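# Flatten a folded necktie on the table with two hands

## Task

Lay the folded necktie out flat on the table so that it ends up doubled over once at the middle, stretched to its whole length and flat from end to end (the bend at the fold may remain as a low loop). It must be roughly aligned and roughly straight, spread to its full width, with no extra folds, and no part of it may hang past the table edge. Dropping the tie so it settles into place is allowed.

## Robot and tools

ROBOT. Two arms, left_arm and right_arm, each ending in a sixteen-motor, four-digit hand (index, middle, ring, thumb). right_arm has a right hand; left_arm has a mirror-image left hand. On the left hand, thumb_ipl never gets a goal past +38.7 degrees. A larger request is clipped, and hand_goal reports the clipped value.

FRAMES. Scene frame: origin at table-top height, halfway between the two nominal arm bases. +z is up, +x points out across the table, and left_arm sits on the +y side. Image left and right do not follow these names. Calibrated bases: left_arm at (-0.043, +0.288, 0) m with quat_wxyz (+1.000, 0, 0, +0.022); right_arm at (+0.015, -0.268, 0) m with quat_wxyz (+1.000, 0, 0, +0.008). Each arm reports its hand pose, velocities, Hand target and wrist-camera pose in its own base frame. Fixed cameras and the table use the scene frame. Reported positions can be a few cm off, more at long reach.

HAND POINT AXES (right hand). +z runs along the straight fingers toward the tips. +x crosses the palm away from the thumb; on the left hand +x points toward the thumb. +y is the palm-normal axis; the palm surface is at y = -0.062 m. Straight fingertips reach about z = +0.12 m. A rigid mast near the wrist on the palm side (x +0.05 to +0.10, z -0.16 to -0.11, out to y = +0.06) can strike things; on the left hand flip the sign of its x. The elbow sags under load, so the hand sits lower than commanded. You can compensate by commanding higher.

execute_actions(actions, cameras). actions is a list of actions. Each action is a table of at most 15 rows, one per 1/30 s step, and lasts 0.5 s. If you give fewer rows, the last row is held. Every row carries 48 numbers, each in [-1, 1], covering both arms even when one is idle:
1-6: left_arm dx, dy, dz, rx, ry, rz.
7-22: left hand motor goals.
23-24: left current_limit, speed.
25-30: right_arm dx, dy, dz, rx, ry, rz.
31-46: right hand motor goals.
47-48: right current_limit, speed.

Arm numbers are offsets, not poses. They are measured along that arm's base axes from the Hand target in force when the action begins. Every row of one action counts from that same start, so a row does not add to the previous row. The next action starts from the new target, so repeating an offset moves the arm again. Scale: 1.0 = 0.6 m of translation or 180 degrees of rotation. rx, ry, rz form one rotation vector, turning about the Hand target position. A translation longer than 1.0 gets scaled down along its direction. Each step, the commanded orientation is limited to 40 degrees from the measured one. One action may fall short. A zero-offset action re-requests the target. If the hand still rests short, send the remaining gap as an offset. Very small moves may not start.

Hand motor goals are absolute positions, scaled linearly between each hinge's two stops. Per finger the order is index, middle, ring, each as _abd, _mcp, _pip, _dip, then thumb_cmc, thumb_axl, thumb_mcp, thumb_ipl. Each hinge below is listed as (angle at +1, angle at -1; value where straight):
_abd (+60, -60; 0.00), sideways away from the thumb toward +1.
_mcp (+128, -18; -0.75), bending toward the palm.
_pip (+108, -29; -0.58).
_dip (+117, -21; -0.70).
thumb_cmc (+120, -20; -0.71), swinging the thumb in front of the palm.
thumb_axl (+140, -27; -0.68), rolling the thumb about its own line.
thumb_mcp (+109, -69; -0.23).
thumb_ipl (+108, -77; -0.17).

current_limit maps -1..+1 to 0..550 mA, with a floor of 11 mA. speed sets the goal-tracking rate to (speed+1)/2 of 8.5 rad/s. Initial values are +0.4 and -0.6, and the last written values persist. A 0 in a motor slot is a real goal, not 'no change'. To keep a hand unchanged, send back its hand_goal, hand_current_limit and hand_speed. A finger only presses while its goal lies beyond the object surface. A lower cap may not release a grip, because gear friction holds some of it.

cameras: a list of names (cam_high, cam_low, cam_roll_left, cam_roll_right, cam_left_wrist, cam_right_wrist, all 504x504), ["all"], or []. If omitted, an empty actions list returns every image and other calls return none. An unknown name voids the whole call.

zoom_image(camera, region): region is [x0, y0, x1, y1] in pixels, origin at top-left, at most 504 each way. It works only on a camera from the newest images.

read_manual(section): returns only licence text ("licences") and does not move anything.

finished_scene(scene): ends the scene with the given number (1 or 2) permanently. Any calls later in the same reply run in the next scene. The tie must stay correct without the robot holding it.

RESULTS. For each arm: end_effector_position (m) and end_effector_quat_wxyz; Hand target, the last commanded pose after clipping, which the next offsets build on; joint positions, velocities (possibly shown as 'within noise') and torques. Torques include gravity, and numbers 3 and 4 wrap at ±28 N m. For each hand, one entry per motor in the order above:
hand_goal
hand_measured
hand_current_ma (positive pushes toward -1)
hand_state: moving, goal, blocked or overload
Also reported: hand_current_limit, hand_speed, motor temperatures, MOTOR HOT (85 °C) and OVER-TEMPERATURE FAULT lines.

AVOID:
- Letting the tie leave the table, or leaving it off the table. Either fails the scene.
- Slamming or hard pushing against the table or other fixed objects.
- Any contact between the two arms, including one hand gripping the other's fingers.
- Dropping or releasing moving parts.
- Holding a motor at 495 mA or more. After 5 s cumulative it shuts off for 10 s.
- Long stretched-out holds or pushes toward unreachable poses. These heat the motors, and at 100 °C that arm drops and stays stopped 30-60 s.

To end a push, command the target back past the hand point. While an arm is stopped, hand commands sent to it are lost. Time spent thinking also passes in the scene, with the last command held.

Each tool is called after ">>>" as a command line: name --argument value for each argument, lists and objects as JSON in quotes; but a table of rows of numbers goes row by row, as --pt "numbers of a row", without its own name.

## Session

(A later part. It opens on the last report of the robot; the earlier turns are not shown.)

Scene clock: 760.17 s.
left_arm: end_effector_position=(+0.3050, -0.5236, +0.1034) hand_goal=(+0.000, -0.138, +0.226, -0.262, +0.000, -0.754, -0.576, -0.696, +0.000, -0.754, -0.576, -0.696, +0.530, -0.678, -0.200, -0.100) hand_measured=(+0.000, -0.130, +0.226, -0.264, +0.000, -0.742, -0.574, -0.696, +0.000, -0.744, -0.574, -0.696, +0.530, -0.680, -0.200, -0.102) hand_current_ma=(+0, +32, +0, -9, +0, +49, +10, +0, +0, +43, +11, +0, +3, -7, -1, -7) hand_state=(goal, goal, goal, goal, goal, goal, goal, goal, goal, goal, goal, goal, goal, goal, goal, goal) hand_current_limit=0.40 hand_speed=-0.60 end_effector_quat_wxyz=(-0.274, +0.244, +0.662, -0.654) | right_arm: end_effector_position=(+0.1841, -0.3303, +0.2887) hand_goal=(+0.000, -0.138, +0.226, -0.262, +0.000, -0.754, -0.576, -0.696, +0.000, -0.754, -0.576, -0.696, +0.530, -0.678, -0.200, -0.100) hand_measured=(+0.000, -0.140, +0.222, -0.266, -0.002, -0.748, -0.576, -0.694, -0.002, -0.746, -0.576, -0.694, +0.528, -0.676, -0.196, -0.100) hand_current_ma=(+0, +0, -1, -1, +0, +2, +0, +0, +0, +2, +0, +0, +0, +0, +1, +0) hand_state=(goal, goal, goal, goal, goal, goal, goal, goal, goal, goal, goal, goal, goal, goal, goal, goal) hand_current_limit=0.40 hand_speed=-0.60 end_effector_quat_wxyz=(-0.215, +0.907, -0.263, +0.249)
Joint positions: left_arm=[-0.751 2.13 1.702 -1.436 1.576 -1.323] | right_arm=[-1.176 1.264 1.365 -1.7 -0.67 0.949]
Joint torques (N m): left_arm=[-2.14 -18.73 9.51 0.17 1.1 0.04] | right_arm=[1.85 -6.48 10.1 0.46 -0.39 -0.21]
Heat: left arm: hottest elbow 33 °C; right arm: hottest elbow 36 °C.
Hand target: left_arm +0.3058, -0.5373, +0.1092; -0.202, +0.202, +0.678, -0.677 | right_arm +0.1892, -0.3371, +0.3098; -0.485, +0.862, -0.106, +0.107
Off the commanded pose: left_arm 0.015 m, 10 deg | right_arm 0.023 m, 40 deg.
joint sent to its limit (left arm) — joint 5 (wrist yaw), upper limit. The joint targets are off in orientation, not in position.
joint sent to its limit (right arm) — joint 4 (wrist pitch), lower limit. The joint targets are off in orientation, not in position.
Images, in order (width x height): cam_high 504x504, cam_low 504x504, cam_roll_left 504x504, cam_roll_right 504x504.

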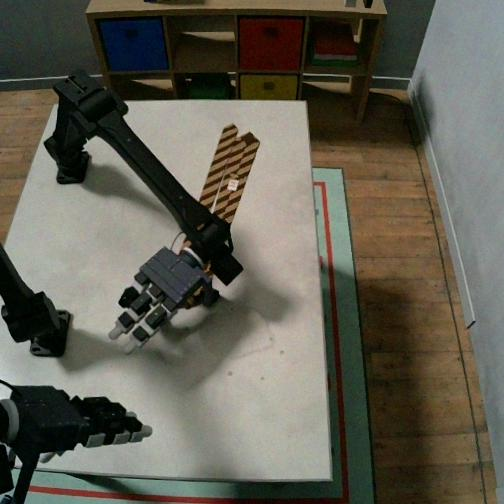

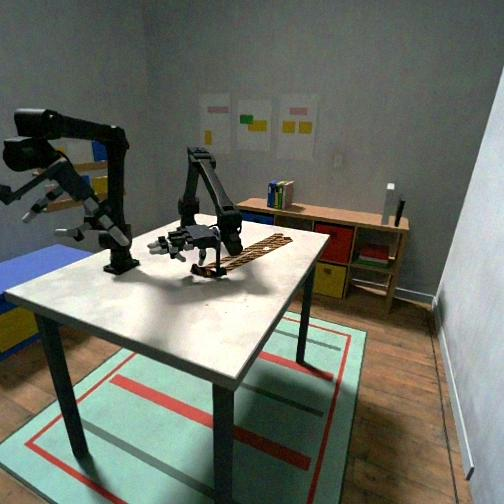

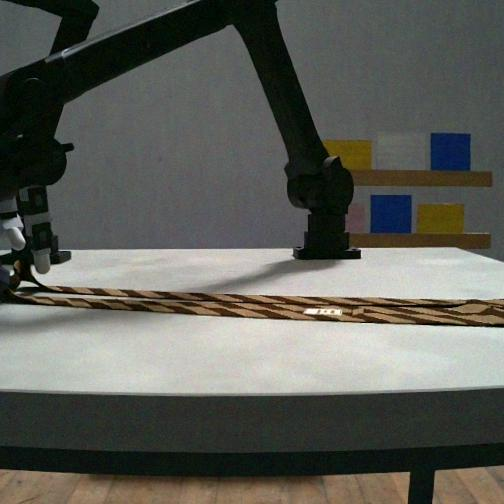

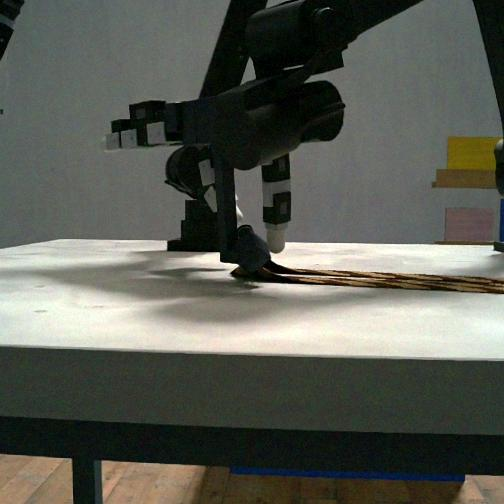

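>>> execute_actions --actions '[[[0,0,0.18,0,0,0,0,-0.137,0.226,-0.261,0,-0.754,-0.576,-0.696,0,-0.754,-0.576,-0.696,0.53,-0.678,-0.2,-0.1,0.4,-0.6,0,0,0,0,0,0,0,-0.137,0.226,-0.261,0,-0.754,-0.576,-0.696,0,-0.754,-0.576,-0.696,0.53,-0.678,-0.2,-0.1,0.4,-0.6]],[[-0.05,0.4,0,0,0,0,0,-0.137,0.226,-0.261,0,-0.754,-0.576,-0.696,0,-0.754,-0.576,-0.696,0.53,-0.678,-0.2,-0.1,0.4,-0.6,0.05,0.1,0,0,0,0,0,-0.137,0.226,-0.261,0,-0.754,-0.576,-0.696,0,-0.754,-0.576,-0.696,0.53,-0.678,-0.2,-0.1,0.4,-0.6]],[[-0.05,0.4,0,0,0,0,0,-0.137,0.226,-0.261,0,-0.754,-0.576,-0.696,0,-0.754,-0.576,-0.696,0.53,-0.678,-0.2,-0.1,0.4,-0.6,0.07,0.3,-0.1,0.08,0,0.05,0,-0.137,0.226,-0.261,0,-0.754,-0.576,-0.696,0,-0.754,-0.576,-0.696,0.53,-0.678,-0.2,-0.1,0.4,-0.6]],[[0,0,0,0,0,0,0,-0.137,0.226,-0.261,0,-0.754,-0.576,-0.696,0,-0.754,-0.576,-0.696,0.53,-0.678,-0.2,-0.1,0.4,-0.6,0.077,0.412,-0.15,0.092,0,0.0475,0,-0.137,0.226,-0.261,0,-0.754,-0.576,-0.696,0,-0.754,-0.576,-0.696,0.53,-0.678,-0.2,-0.1,0.4,-0.6]]]' --cameras '["cam_high","cam_roll_right","cam_low","cam_right_wrist"]'

>>> zoom_image --camera "cam_roll_right" --region '[180, 180, 350, 300]'

>>> zoom_image --camera "cam_high" --region '[110, 220, 250, 340]'

Scene clock: 764.33 s.
left_arm: end_effector_position=(+0.2419, -0.0564, +0.2074) hand_goal=(+0.000, -0.138, +0.226, -0.262, +0.000, -0.754, -0.576, -0.696, +0.000, -0.754, -0.576, -0.696, +0.530, -0.678, -0.200, -0.100) hand_measured=(+0.002, -0.134, +0.224, -0.264, +0.002, -0.738, -0.574, -0.696, +0.002, -0.740, -0.574, -0.696, +0.532, -0.680, -0.198, -0.100) hand_current_ma=(+5, +16, -5, -9, +4, +67, +6, +0, +5, +61, +7, +0, +4, -6, +7, -2) hand_state=(goal, goal, goal, goal, goal, goal, goal, goal, goal, goal, goal, goal, goal, goal, goal, goal) hand_current_limit=0.40 hand_speed=-0.60 end_effector_quat_wxyz=(+0.027, +0.034, +0.874, -0.485) | right_arm: end_effector_position=(+0.2925, +0.1533, +0.1504) hand_goal=(+0.000, -0.138, +0.226, -0.262, +0.000, -0.754, -0.576, -0.696, +0.000, -0.754, -0.576, -0.696, +0.530, -0.678, -0.200, -0.100) hand_measured=(+0.000, -0.134, +0.226, -0.266, +0.000, -0.744, -0.574, -0.694, +0.000, -0.742, -0.574, -0.694, +0.530, -0.676, -0.200, -0.100) hand_current_ma=(+0, +1, +0, +0, +0, +4, +0, +0, +0, +5, +0, +0, +0, +0, +0, +0) hand_state=(goal, goal, goal, goal, goal, goal, goal, goal, goal, goal, goal, goal, goal, goal, goal, goal) hand_current_limit=0.40 hand_speed=-0.60 end_effector_quat_wxyz=(+0.694, -0.720, +0.021, +0.003)
Joint positions: left_arm=[0.178 1.067 0.934 -1.689 0.994 -1.179] | right_arm=[-0.055 1.459 0.856 -1.661 -1.523 0.91]
Joint torques (N m): left_arm=[-1.79 -4.42 9.66 -0.39 0.89 -0.14] | right_arm=[-0.5 -6.53 7.79 -0.77 -0.78 -0.12]
Heat: left arm: hottest elbow 33 °C; right arm: hottest elbow 36 °C.
Hand target: left_arm +0.2459, -0.0573, +0.2171; -0.169, +0.182, +0.713, -0.656 | right_arm +0.3075, +0.1501, +0.1599; +0.707, -0.707, -0.002, -0.003
Off the commanded pose: left_arm 0.011 m, 39 deg; orientation clipped at the end of an earlier action of this call | right_arm 0.018 m, 3 deg.
joint sent to its limit (left arm) — joint 4 (wrist pitch), lower limit. The joint targets are off in orientation, not in position.
Images, in order (width x height): cam_high 504x504, cam_low 504x504, cam_roll_right 504x504, cam_right_wrist 504x504.

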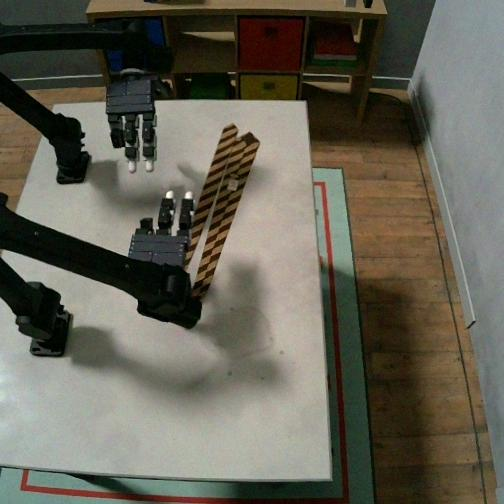

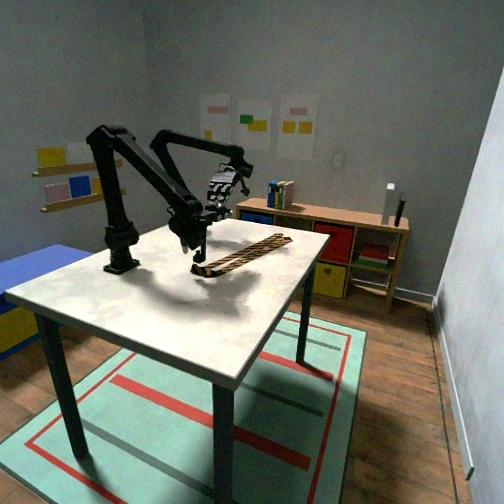

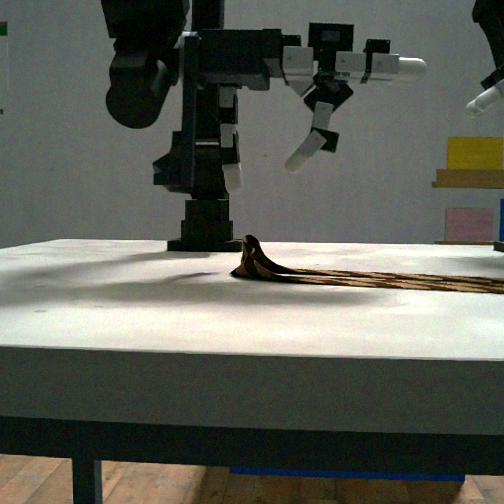

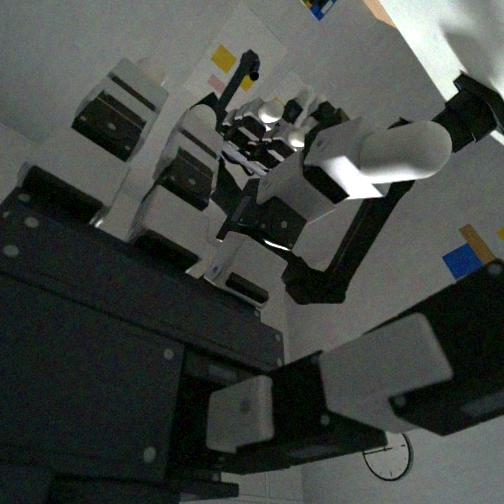

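Scaled by 2.965 from the camera's 504x504 image, which has a finer 720x720 frame.

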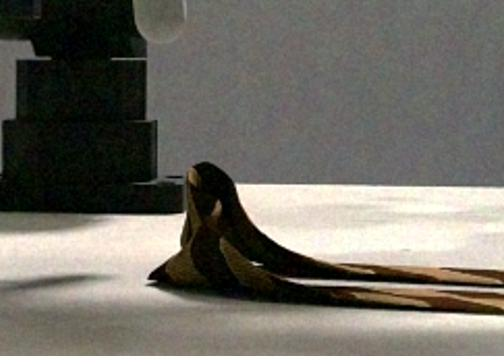

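Scaled by 3.600 from the camera's 504x504 image, which has a finer 720x720 frame.

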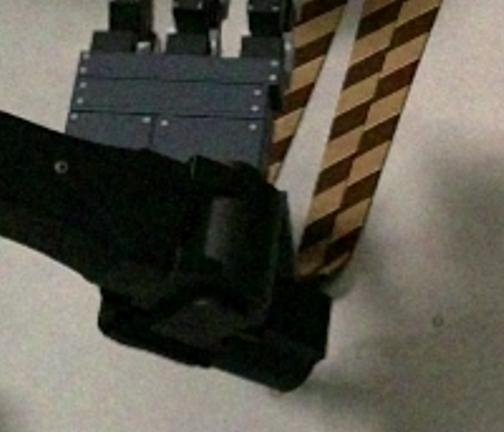

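>>> zoom_image --camera "cam_low" --region '[140, 200, 280, 300]'

>>> zoom_image --camera "cam_right_wrist" --region '[304, 0, 504, 200]'

Scaled by 3.600 from the camera's 504x504 image, which has a finer 720x720 frame.

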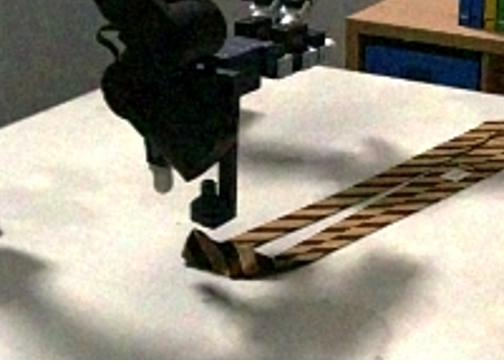

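Scaled by 2.520 from the camera's 504x504 image, which has a finer 720x720 frame.

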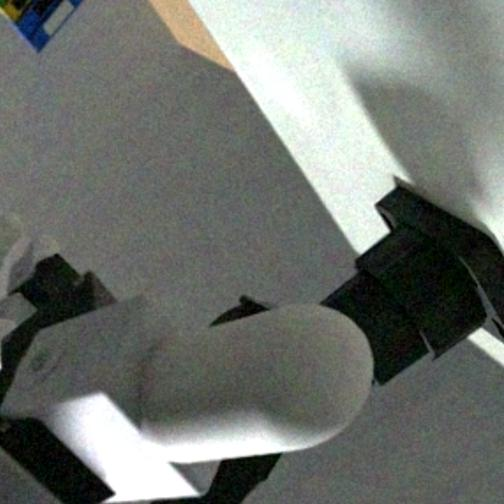

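>>> execute_actions --actions '[[[0,0,0,0,0,0,0,-0.137,0.226,-0.261,0,-0.754,-0.576,-0.696,0,-0.754,-0.576,-0.696,0.53,-0.678,-0.2,-0.1,0.4,-0.6,0.012,-0.025,-0.1,0,0,0,0,-0.137,0.226,-0.261,0,-0.754,-0.576,-0.696,0,-0.754,-0.576,-0.696,0.53,-0.678,-0.2,-0.1,0.4,-0.6]]]' --cameras '["cam_high","cam_roll_right","cam_low","cam_right_wrist"]'

>>> zoom_image --camera "cam_roll_right" --region '[180, 180, 350, 300]'

>>> zoom_image --camera "cam_low" --region '[140, 200, 280, 300]'

>>> zoom_image --camera "cam_right_wrist" --region '[304, 0, 504, 200]'

Scene clock: 766.53 s.
left_arm: end_effector_position=(+0.2419, -0.0564, +0.2074) hand_goal=(+0.000, -0.138, +0.226, -0.262, +0.000, -0.754, -0.576, -0.696, +0.000, -0.754, -0.576, -0.696, +0.530, -0.678, -0.200, -0.100) hand_measured=(+0.002, -0.134, +0.224, -0.264, +0.002, -0.738, -0.574, -0.696, +0.002, -0.740, -0.574, -0.696, +0.532, -0.680, -0.198, -0.100) hand_current_ma=(+5, +16, -5, -9, +4, +67, +6, +0, +5, +61, +7, +0, +4, -6, +7, -2) hand_state=(goal, goal, goal, goal, goal, goal, goal, goal, goal, goal, goal, goal, goal, goal, goal, goal) hand_current_limit=0.40 hand_speed=-0.60 end_effector_quat_wxyz=(+0.027, +0.034, +0.874, -0.485) | right_arm: end_effector_position=(+0.3084, +0.1365, +0.0947) hand_goal=(+0.000, -0.138, +0.226, -0.262, +0.000, -0.754, -0.576, -0.696, +0.000, -0.754, -0.576, -0.696, +0.530, -0.678, -0.200, -0.100) hand_measured=(+0.000, -0.134, +0.226, -0.266, +0.000, -0.744, -0.574, -0.694, +0.000, -0.742, -0.574, -0.694, +0.530, -0.676, -0.200, -0.100) hand_current_ma=(+0, +1, +0, +0, +0, +4, +0, +0, +0, +5, +0, +0, +0, +0, +0, +0) hand_state=(goal, goal, goal, goal, goal, goal, goal, goal, goal, goal, goal, goal, goal, goal, goal, goal) hand_current_limit=0.40 hand_speed=-0.60 end_effector_quat_wxyz=(+0.689, -0.725, +0.018, -0.007)
Joint positions: left_arm=[0.178 1.067 0.934 -1.689 0.994 -1.179] | right_arm=[-0.1 1.64 0.856 -1.69 -1.488 0.68]
Joint torques (N m): left_arm=[-1.96 -4.42 9.65 -0.36 0.9 -0.14] | right_arm=[1.55 -7.36 5.44 -1.06 -0.63 -0.14]
Heat: left arm: hottest elbow 33 °C; right arm: hottest elbow 36 °C.
Hand target: left_arm +0.2460, -0.0573, +0.2171; -0.169, +0.182, +0.713, -0.656 | right_arm +0.3147, +0.1351, +0.0999; +0.707, -0.707, -0.002, -0.003
Off the commanded pose: left_arm 0.011 m, 39 deg | right_arm 0.008 m, 4 deg.
joint sent to its limit (left arm) — joint 4 (wrist pitch), lower limit. The joint targets are off in orientation, not in position.
joint sent to its limit (right arm) — joint 4 (wrist pitch), lower limit. The joint targets are off in orientation, not in position.
Images, in order (width x height): cam_high 504x504, cam_low 504x504, cam_roll_right 504x504, cam_right_wrist 504x504.

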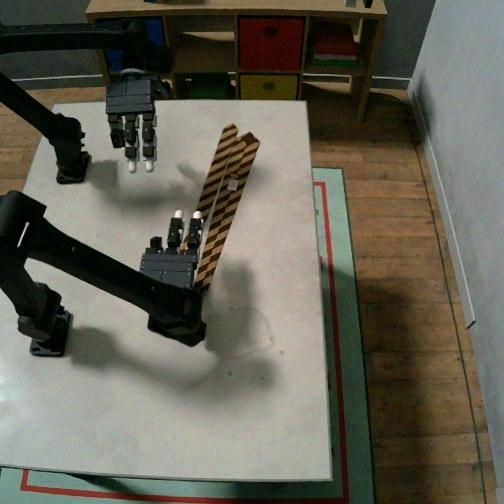

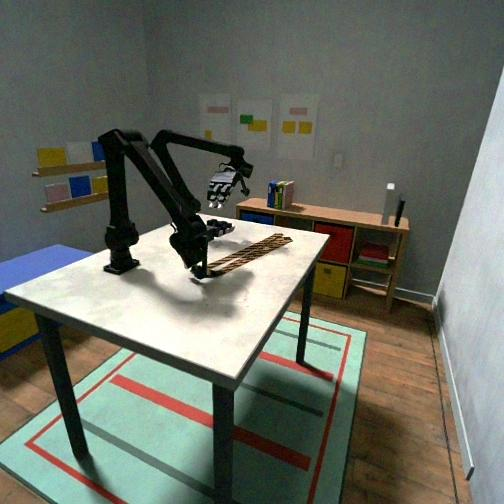

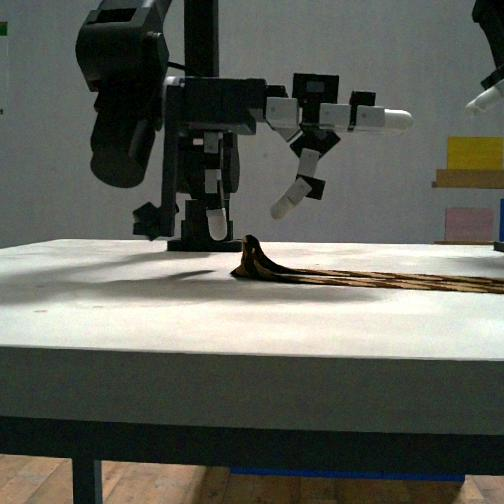

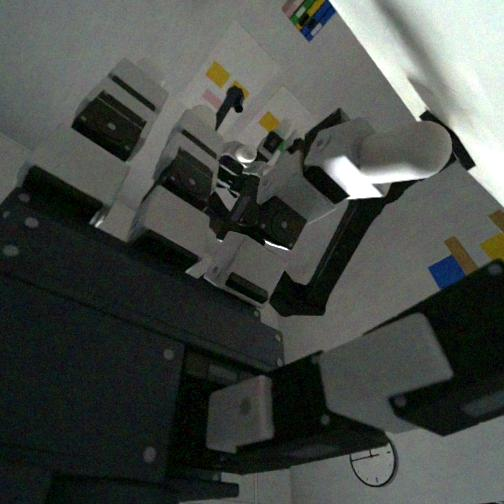

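Scaled by 2.965 from the camera's 504x504 image, which has a finer 720x720 frame.

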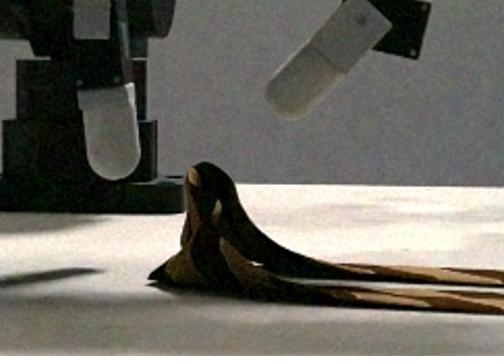

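Scaled by 3.600 from the camera's 504x504 image, which has a finer 720x720 frame.

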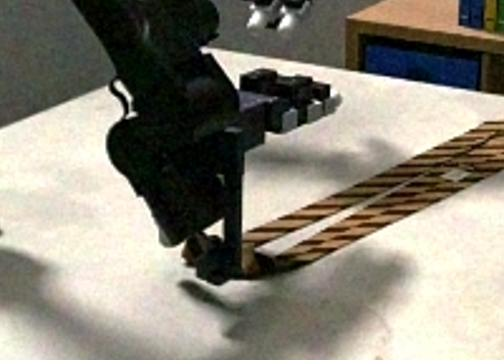

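Scaled by 2.520 from the camera's 504x504 image, which has a finer 720x720 frame.

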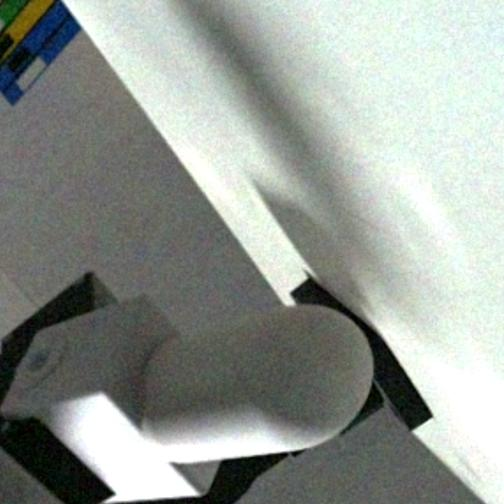

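>>> execute_actions --actions '[[[0,0,0,0,0,0,0,-0.137,0.226,-0.261,0,-0.754,-0.576,-0.696,0,-0.754,-0.576,-0.696,0.53,-0.678,-0.2,-0.1,0.4,-0.6,0,0,-0.037,0,0,0,0,-0.137,0.226,-0.261,0,-0.754,-0.576,-0.696,0,-0.754,-0.576,-0.696,0.53,-0.678,-0.2,-0.1,0.4,-0.6]],[[0,0,0,0,0,0,0,-0.137,0.226,-0.261,0,-0.754,-0.576,-0.696,0,-0.754,-0.576,-0.696,0.53,-0.678,-0.2,-0.1,0.4,-0.6,0,0,0,0,0,0,0,-0.05,0.19,-0.29,0,-0.754,-0.576,-0.696,0,-0.754,-0.576,-0.696,0.53,-0.678,-0.07,-0.03,0.4,-0.6]]]' --cameras '["cam_roll_right","cam_low","cam_right_wrist"]'

>>> zoom_image --camera "cam_roll_right" --region '[180, 180, 350, 300]'

>>> zoom_image --camera "cam_low" --region '[140, 200, 280, 300]'

Scene clock: 768.33 s.
left_arm: end_effector_position=(+0.2419, -0.0564, +0.2074) hand_goal=(+0.000, -0.138, +0.226, -0.262, +0.000, -0.754, -0.576, -0.696, +0.000, -0.754, -0.576, -0.696, +0.530, -0.678, -0.200, -0.100) hand_measured=(+0.002, -0.134, +0.224, -0.264, +0.002, -0.738, -0.574, -0.696, +0.002, -0.740, -0.574, -0.696, +0.532, -0.680, -0.198, -0.100) hand_current_ma=(+5, +16, -5, -9, +4, +67, +6, +0, +5, +61, +7, +0, +4, -6, +7, -2) hand_state=(goal, goal, goal, goal, goal, goal, goal, goal, goal, goal, goal, goal, goal, goal, goal, goal) hand_current_limit=0.40 hand_speed=-0.60 end_effector_quat_wxyz=(+0.027, +0.034, +0.874, -0.485) | right_arm: end_effector_position=(+0.3118, +0.1362, +0.0777) hand_goal=(+0.000, -0.050, +0.190, -0.290, +0.000, -0.754, -0.576, -0.696, +0.000, -0.754, -0.576, -0.696, +0.530, -0.678, -0.070, -0.030) hand_measured=(+0.000, -0.048, +0.192, -0.288, +0.000, -0.744, -0.574, -0.694, +0.000, -0.742, -0.574, -0.694, +0.530, -0.676, -0.074, -0.032) hand_current_ma=(+0, +0, +0, +0, +0, +4, +0, +0, +0, +5, +0, +0, +0, +0, -1, -1) hand_state=(goal, goal, goal, goal, goal, goal, goal, goal, goal, goal, goal, goal, goal, goal, goal, goal) hand_current_limit=0.40 hand_speed=-0.60 end_effector_quat_wxyz=(+0.689, -0.724, +0.009, -0.012)
Joint positions: left_arm=[0.178 1.067 0.934 -1.689 0.994 -1.179] | right_arm=[-0.1 1.695 0.856 -1.692 -1.485 0.603]
Joint torques (N m): left_arm=[-1.73 -4.54 9.68 -0.39 0.9 -0.14] | right_arm=[0.67 -7.06 4.64 -1.11 -0.47 -0.15]
Heat: left arm: hottest elbow 33 °C; right arm: hottest elbow 36 °C.
Hand target: left_arm +0.2460, -0.0573, +0.2171; -0.169, +0.182, +0.713, -0.656 | right_arm +0.3147, +0.1351, +0.0777; +0.707, -0.707, -0.002, -0.003
Off the commanded pose: left_arm 0.011 m, 39 deg | right_arm 0.003 m, 3 deg.
joint sent to its limit (left arm) — joint 4 (wrist pitch), lower limit. The joint targets are off in orientation, not in position.
joint sent to its limit (right arm) — joint 4 (wrist pitch), lower limit. The joint targets are off in orientation, not in position.
Images, in order (width x height): cam_low 504x504, cam_roll_right 504x504, cam_right_wrist 504x504.

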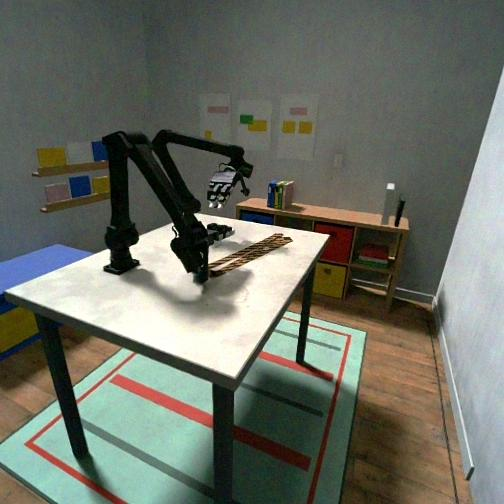

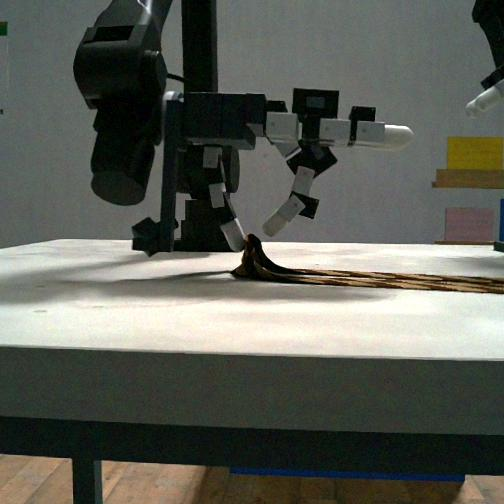

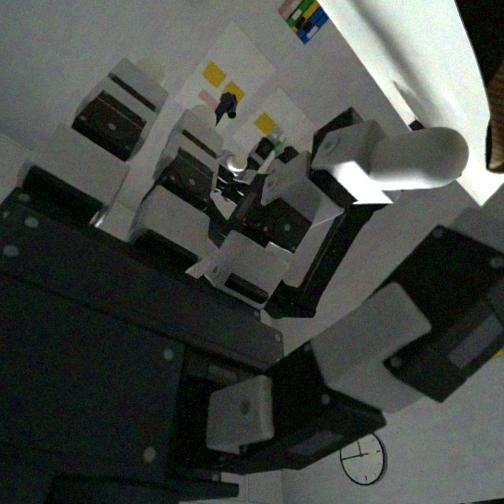

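Scaled by 2.965 from the camera's 504x504 image, which has a finer 720x720 frame.

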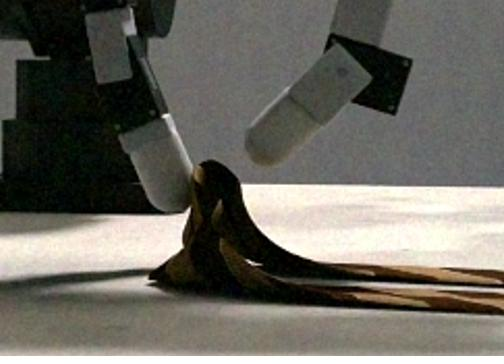

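Scaled by 3.600 from the camera's 504x504 image, which has a finer 720x720 frame.

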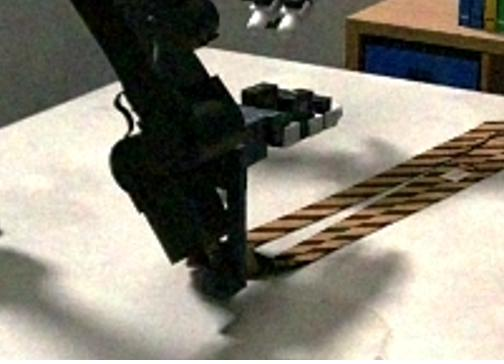

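>>> execute_actions --actions '[[[0,0,0,0,0,0,0,-0.137,0.226,-0.261,0,-0.754,-0.576,-0.696,0,-0.754,-0.576,-0.696,0.53,-0.678,-0.2,-0.1,0.4,-0.6,0,0.003,-0.025,0,0,0,0,0,0.12,-0.3,0,-0.754,-0.576,-0.696,0,-0.754,-0.576,-0.696,0.53,-0.678,0.03,0.03,0.4,-0.6]],[[0,0,0,0,0,0,0,-0.137,0.226,-0.261,0,-0.754,-0.576,-0.696,0,-0.754,-0.576,-0.696,0.53,-0.678,-0.2,-0.1,0.4,-0.6,0,0,-0.01,0,0,0,0,0.25,-0.06,-0.38,0,-0.754,-0.576,-0.696,0,-0.754,-0.576,-0.696,0.53,-0.678,0.1,0.1,0.4,-0.6]],[[0,0,0,0,0,0,0,-0.137,0.226,-0.261,0,-0.754,-0.576,-0.696,0,-0.754,-0.576,-0.696,0.53,-0.678,-0.2,-0.1,0.4,-0.6,0,0,0,0,0,0,0,0.45,-0.05,-0.35,0,-0.754,-0.576,-0.696,0,-0.754,-0.576,-0.696,0.53,-0.678,0.1,0.1,0.5,-0.6]]]' --cameras '["cam_roll_right","cam_low","cam_right_wrist"]'

>>> zoom_image --camera "cam_roll_right" --region '[180, 180, 350, 300]'

>>> zoom_image --camera "cam_right_wrist" --region '[304, 0, 504, 200]'

Scene clock: 770.80 s.
left_arm: end_effector_position=(+0.2419, -0.0564, +0.2074) hand_goal=(+0.000, -0.138, +0.226, -0.262, +0.000, -0.754, -0.576, -0.696, +0.000, -0.754, -0.576, -0.696, +0.530, -0.678, -0.200, -0.100) hand_measured=(+0.002, -0.134, +0.224, -0.264, +0.002, -0.738, -0.574, -0.696, +0.002, -0.740, -0.574, -0.696, +0.532, -0.680, -0.198, -0.100) hand_current_ma=(+5, +16, -5, -9, +4, +67, +6, +0, +5, +61, +7, +0, +4, -6, +7, -2) hand_state=(goal, goal, goal, goal, goal, goal, goal, goal, goal, goal, goal, goal, goal, goal, goal, goal) hand_current_limit=0.40 hand_speed=-0.60 end_effector_quat_wxyz=(+0.027, +0.034, +0.874, -0.485) | right_arm: end_effector_position=(+0.3145, +0.1366, +0.0610) hand_goal=(+0.000, +0.450, -0.050, -0.350, +0.000, -0.754, -0.576, -0.696, +0.000, -0.754, -0.576, -0.696, +0.530, -0.678, +0.100, +0.100) hand_measured=(+0.000, +0.108, -0.082, -0.374, +0.000, -0.744, -0.574, -0.694, +0.000, -0.742, -0.574, -0.694, +0.534, -0.678, +0.036, +0.064) hand_current_ma=(+0, -413, -26, -17, +0, +4, +0, +0, +0, +5, +0, +0, +1, +0, -140, -56) hand_state=(goal, blocked, blocked, blocked, goal, goal, goal, goal, goal, goal, goal, goal, goal, goal, blocked, blocked) hand_current_limit=0.50 hand_speed=-0.60 end_effector_quat_wxyz=(+0.691, -0.722, +0.005, -0.016)
Joint positions: left_arm=[0.178 1.067 0.934 -1.689 0.994 -1.179] | right_arm=[-0.1 1.752 0.856 -1.693 -1.488 0.535]
Joint torques (N m): left_arm=[-1.79 -4.37 9.69 -0.36 0.9 -0.14] | right_arm=[1.9 -6.01 4.05 -1.11 -0.39 -0.13]
Heat: left arm: hottest elbow 33 °C; right arm: hottest elbow 35 °C.
Hand target: left_arm +0.2460, -0.0573, +0.2171; -0.169, +0.182, +0.713, -0.656 | right_arm +0.3147, +0.1369, +0.0567; +0.707, -0.707, -0.002, -0.003
Off the commanded pose: left_arm 0.011 m, 39 deg | right_arm 0.004 m, 3 deg.
joint sent to its limit (left arm) — joint 4 (wrist pitch), lower limit. The joint targets are off in orientation, not in position.
joint sent to its limit (right arm) — joint 4 (wrist pitch), lower limit. The joint targets are off in orientation, not in position.
Images, in order (width x height): cam_low 504x504, cam_roll_right 504x504, cam_right_wrist 504x504.

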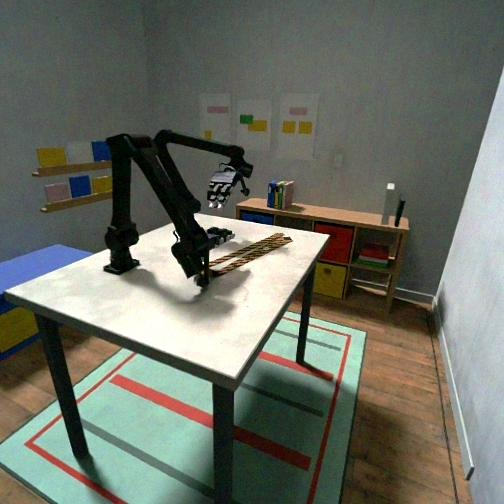

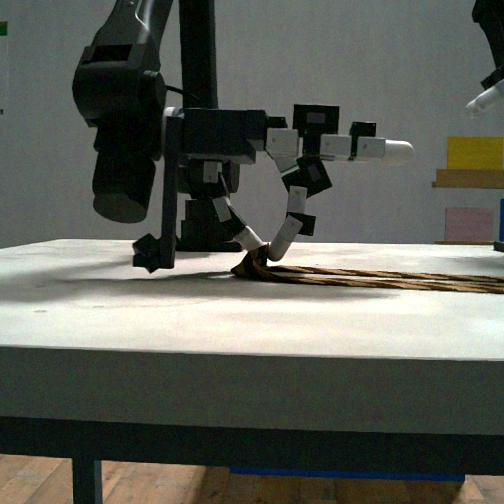

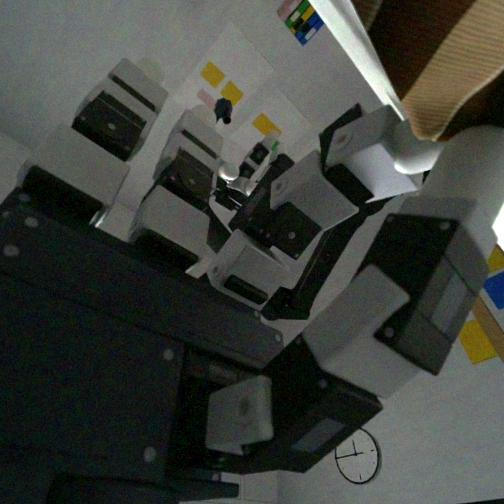

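Scaled by 2.965 from the camera's 504x504 image, which has a finer 720x720 frame.

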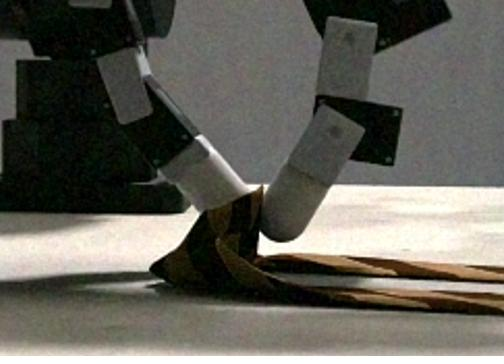

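Scaled by 2.520 from the camera's 504x504 image, which has a finer 720x720 frame.

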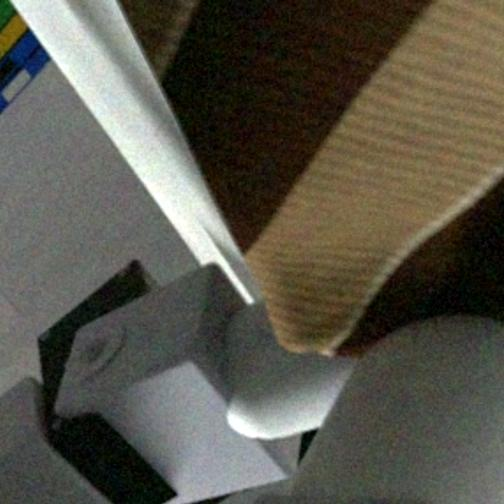

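>>> execute_actions --actions '[[[0,0,0,0,0,0,0,-0.137,0.226,-0.261,0,-0.754,-0.576,-0.696,0,-0.754,-0.576,-0.696,0.53,-0.678,-0.2,-0.1,0.4,-0.6,0.02,-0.01,0.06,0,0,0,0,0.45,-0.05,-0.35,0,-0.754,-0.576,-0.696,0,-0.754,-0.576,-0.696,0.53,-0.678,0.1,0.1,0.5,-0.6]],[[0,0,0,0,0,0,0,-0.137,0.226,-0.261,0,-0.754,-0.576,-0.696,0,-0.754,-0.576,-0.696,0.53,-0.678,-0.2,-0.1,0.4,-0.6,0.05,-0.06,0,0,0,0,0,0.45,-0.05,-0.35,0,-0.754,-0.576,-0.696,0,-0.754,-0.576,-0.696,0.53,-0.678,0.1,0.1,0.5,-0.6]]]' --cameras '["cam_high","cam_roll_right","cam_low","cam_roll_left"]'

>>> zoom_image --camera "cam_roll_right" --region '[180, 180, 350, 300]'

>>> zoom_image --camera "cam_low" --region '[140, 200, 280, 300]'

Scene clock: 772.70 s.
left_arm: end_effector_position=(+0.2419, -0.0564, +0.2074) hand_goal=(+0.000, -0.138, +0.226, -0.262, +0.000, -0.754, -0.576, -0.696, +0.000, -0.754, -0.576, -0.696, +0.530, -0.678, -0.200, -0.100) hand_measured=(+0.002, -0.134, +0.224, -0.264, +0.002, -0.738, -0.574, -0.696, +0.002, -0.740, -0.574, -0.696, +0.532, -0.680, -0.198, -0.100) hand_current_ma=(+5, +16, -5, -9, +4, +67, +6, +0, +5, +61, +7, +0, +4, -6, +7, -2) hand_state=(goal, goal, goal, goal, goal, goal, goal, goal, goal, goal, goal, goal, goal, goal, goal, goal) hand_current_limit=0.40 hand_speed=-0.60 end_effector_quat_wxyz=(+0.027, +0.034, +0.874, -0.485) | right_arm: end_effector_position=(+0.3505, +0.0940, +0.0930) hand_goal=(+0.000, +0.450, -0.050, -0.350, +0.000, -0.754, -0.576, -0.696, +0.000, -0.754, -0.576, -0.696, +0.530, -0.678, +0.100, +0.100) hand_measured=(+0.000, +0.108, -0.082, -0.374, +0.000, -0.744, -0.574, -0.694, +0.000, -0.742, -0.574, -0.694, +0.534, -0.678, +0.036, +0.064) hand_current_ma=(+0, -413, -27, -17, +0, +4, +0, +0, +0, +5, +0, +0, +1, +0, -140, -56) hand_state=(goal, blocked, blocked, blocked, goal, goal, goal, goal, goal, goal, goal, goal, goal, goal, blocked, blocked) hand_current_limit=0.50 hand_speed=-0.60 end_effector_quat_wxyz=(-0.670, +0.741, -0.022, +0.034)
Joint positions: left_arm=[0.178 1.067 0.934 -1.689 0.994 -1.179] | right_arm=[-0.196 1.694 0.965 -1.695 -1.419 0.691]
Joint torques (N m): left_arm=[-1.79 -4.37 9.68 -0.35 0.89 -0.14] | right_arm=[2.67 -7.71 6.37 -0.95 -0.56 0.05]
Heat: left arm: hottest elbow 33 °C; right arm: hottest elbow 35 °C.
Hand target: left_arm +0.2460, -0.0573, +0.2171; -0.169, +0.182, +0.713, -0.656 | right_arm +0.3568, +0.0949, +0.0929; -0.707, +0.707, +0.002, +0.003
Off the commanded pose: left_arm 0.011 m, 39 deg | right_arm 0.006 m, 7 deg.
joint sent to its limit (left arm) — joint 4 (wrist pitch), lower limit. The joint targets are off in orientation, not in position.
joint sent to its limit (right arm) — joint 4 (wrist pitch), lower limit. The joint targets are off in orientation, not in position.
Images, in order (width x height): cam_high 504x504, cam_low 504x504, cam_roll_left 504x504, cam_roll_right 504x504.

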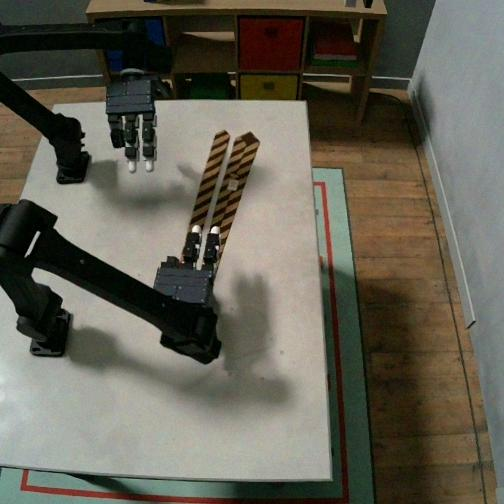

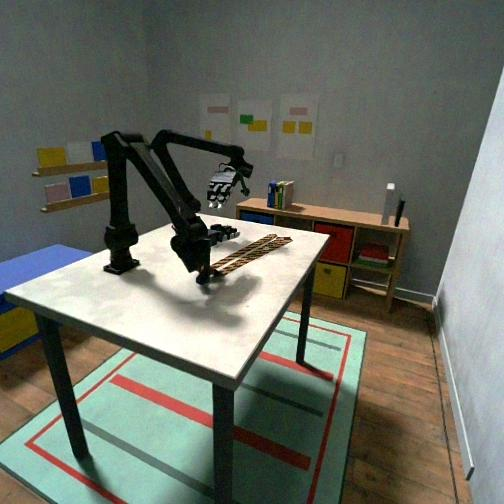

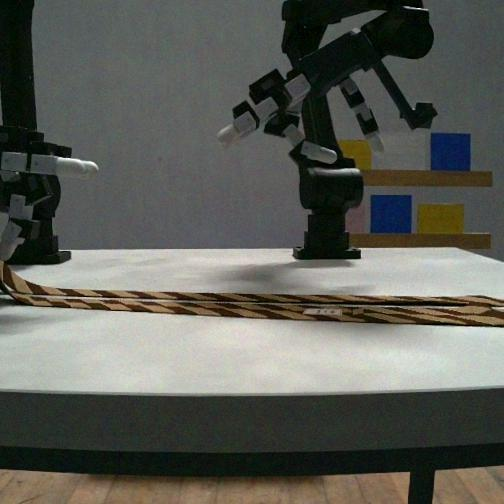

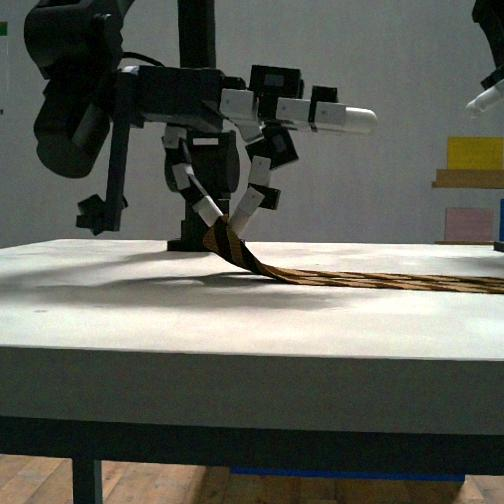

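Scaled by 2.965 from the camera's 504x504 image, which has a finer 720x720 frame.

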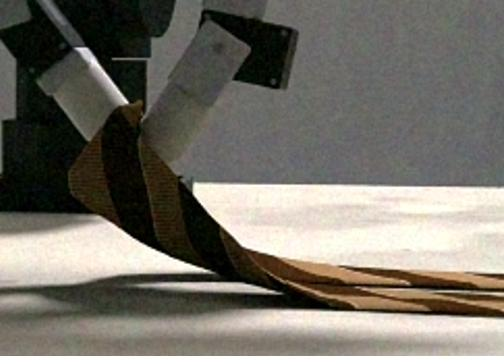

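Scaled by 3.600 from the camera's 504x504 image, which has a finer 720x720 frame.

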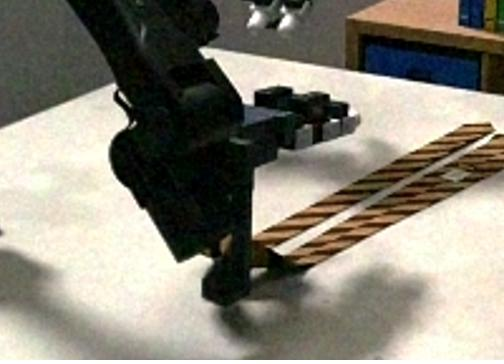

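>>> execute_actions --actions '[[[0,0,0,0,0,0,0,-0.137,0.226,-0.261,0,-0.754,-0.576,-0.696,0,-0.754,-0.576,-0.696,0.53,-0.678,-0.2,-0.1,0.4,-0.6,0.055,-0.07,0,0,0,0,0,0.45,-0.05,-0.35,0,-0.754,-0.576,-0.696,0,-0.754,-0.576,-0.696,0.53,-0.678,0.1,0.1,0.5,-0.6]]]' --cameras '["cam_high","cam_roll_right","cam_low","cam_roll_left"]'

>>> zoom_image --camera "cam_roll_right" --region '[180, 180, 350, 300]'

>>> zoom_image --camera "cam_low" --region '[180, 200, 320, 300]'

>>> zoom_image --camera "cam_high" --region '[150, 110, 290, 250]'

Scene clock: 774.03 s.
left_arm: end_effector_position=(+0.2419, -0.0564, +0.2074) hand_goal=(+0.000, -0.138, +0.226, -0.262, +0.000, -0.754, -0.576, -0.696, +0.000, -0.754, -0.576, -0.696, +0.530, -0.678, -0.200, -0.100) hand_measured=(+0.002, -0.134, +0.224, -0.264, +0.002, -0.738, -0.574, -0.696, +0.002, -0.740, -0.574, -0.696, +0.532, -0.680, -0.198, -0.100) hand_current_ma=(+5, +16, -5, -9, +4, +67, +6, +0, +5, +61, +7, +0, +4, -6, +7, -2) hand_state=(goal, goal, goal, goal, goal, goal, goal, goal, goal, goal, goal, goal, goal, goal, goal, goal) hand_current_limit=0.40 hand_speed=-0.60 end_effector_quat_wxyz=(+0.027, +0.034, +0.874, -0.485) | right_arm: end_effector_position=(+0.3816, +0.0532, +0.0921) hand_goal=(+0.000, +0.450, -0.050, -0.350, +0.000, -0.754, -0.576, -0.696, +0.000, -0.754, -0.576, -0.696, +0.530, -0.678, +0.100, +0.100) hand_measured=(-0.002, +0.108, -0.082, -0.374, +0.000, -0.744, -0.574, -0.694, +0.000, -0.742, -0.574, -0.694, +0.534, -0.678, +0.036, +0.064) hand_current_ma=(+0, -412, -27, -17, +0, +4, +0, +0, +0, +5, +0, +0, +1, +0, -140, -56) hand_state=(goal, blocked, blocked, blocked, goal, goal, goal, goal, goal, goal, goal, goal, goal, goal, blocked, blocked) hand_current_limit=0.50 hand_speed=-0.60 end_effector_quat_wxyz=(-0.653, +0.755, -0.039, +0.046)
Joint positions: left_arm=[0.178 1.067 0.934 -1.689 0.994 -1.179] | right_arm=[-0.273 1.743 1.066 -1.698 -1.362 0.737]
Joint torques (N m): left_arm=[-1.85 -4.42 9.68 -0.4 0.91 -0.13] | right_arm=[1.85 -8.18 6.74 -0.72 -0.65 0.09]
Heat: left arm: hottest elbow 33 °C; right arm: hottest elbow 35 °C.
Hand target: left_arm +0.2460, -0.0573, +0.2171; -0.169, +0.182, +0.713, -0.656 | right_arm +0.3897, +0.0529, +0.0927; -0.707, +0.707, +0.002, +0.003
Off the commanded pose: left_arm 0.011 m, 39 deg | right_arm 0.008 m, 11 deg.
joint sent to its limit (left arm) — joint 4 (wrist pitch), lower limit. The joint targets are off in orientation, not in position.
joint sent to its limit (right arm) — joint 4 (wrist pitch), lower limit. The joint targets are off in orientation, not in position.
Images, in order (width x height): cam_high 504x504, cam_low 504x504, cam_roll_left 504x504, cam_roll_right 504x504.

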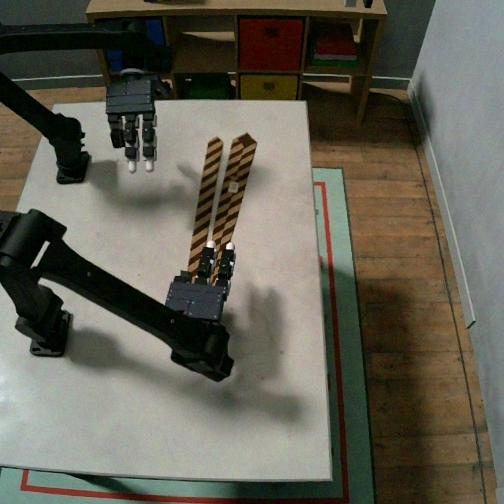

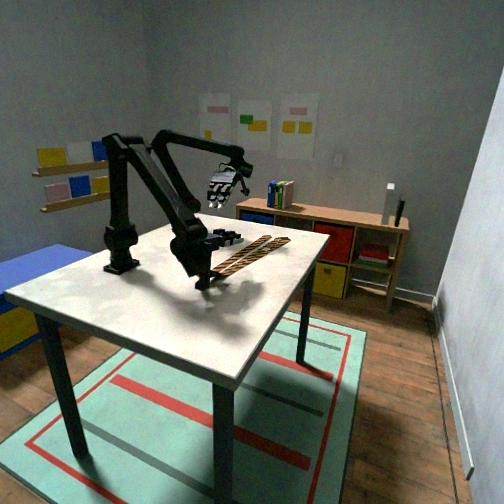

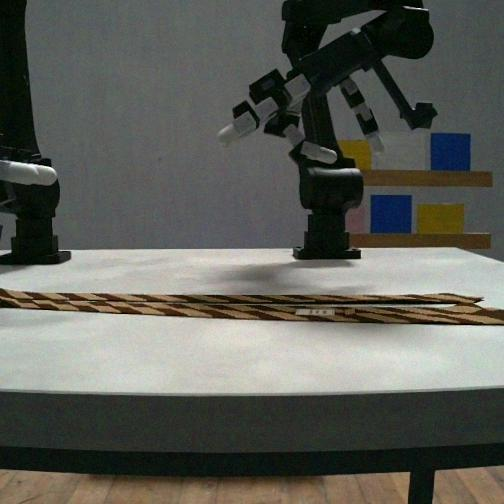

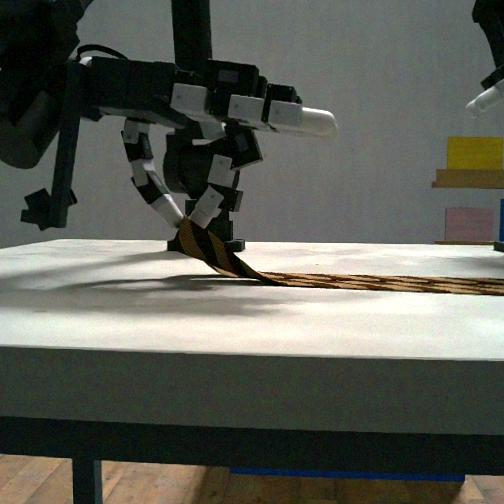

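Scaled by 2.965 from the camera's 504x504 image, which has a finer 720x720 frame.

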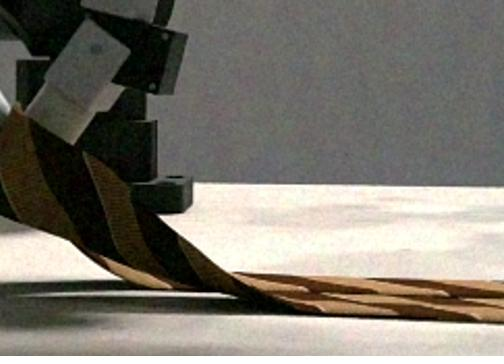

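Scaled by 3.600 from the camera's 504x504 image, which has a finer 720x720 frame.

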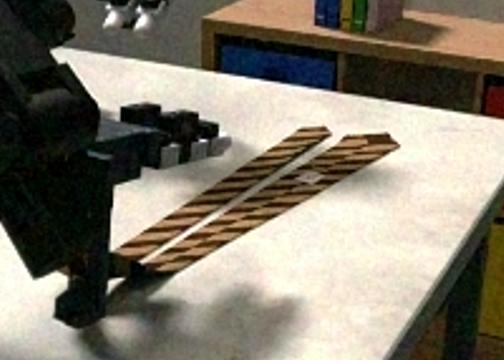

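Scaled by 3.600 from the camera's 504x504 image, which has a finer 720x720 frame.

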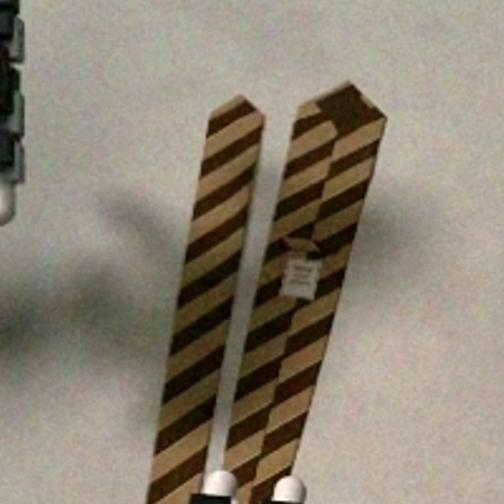

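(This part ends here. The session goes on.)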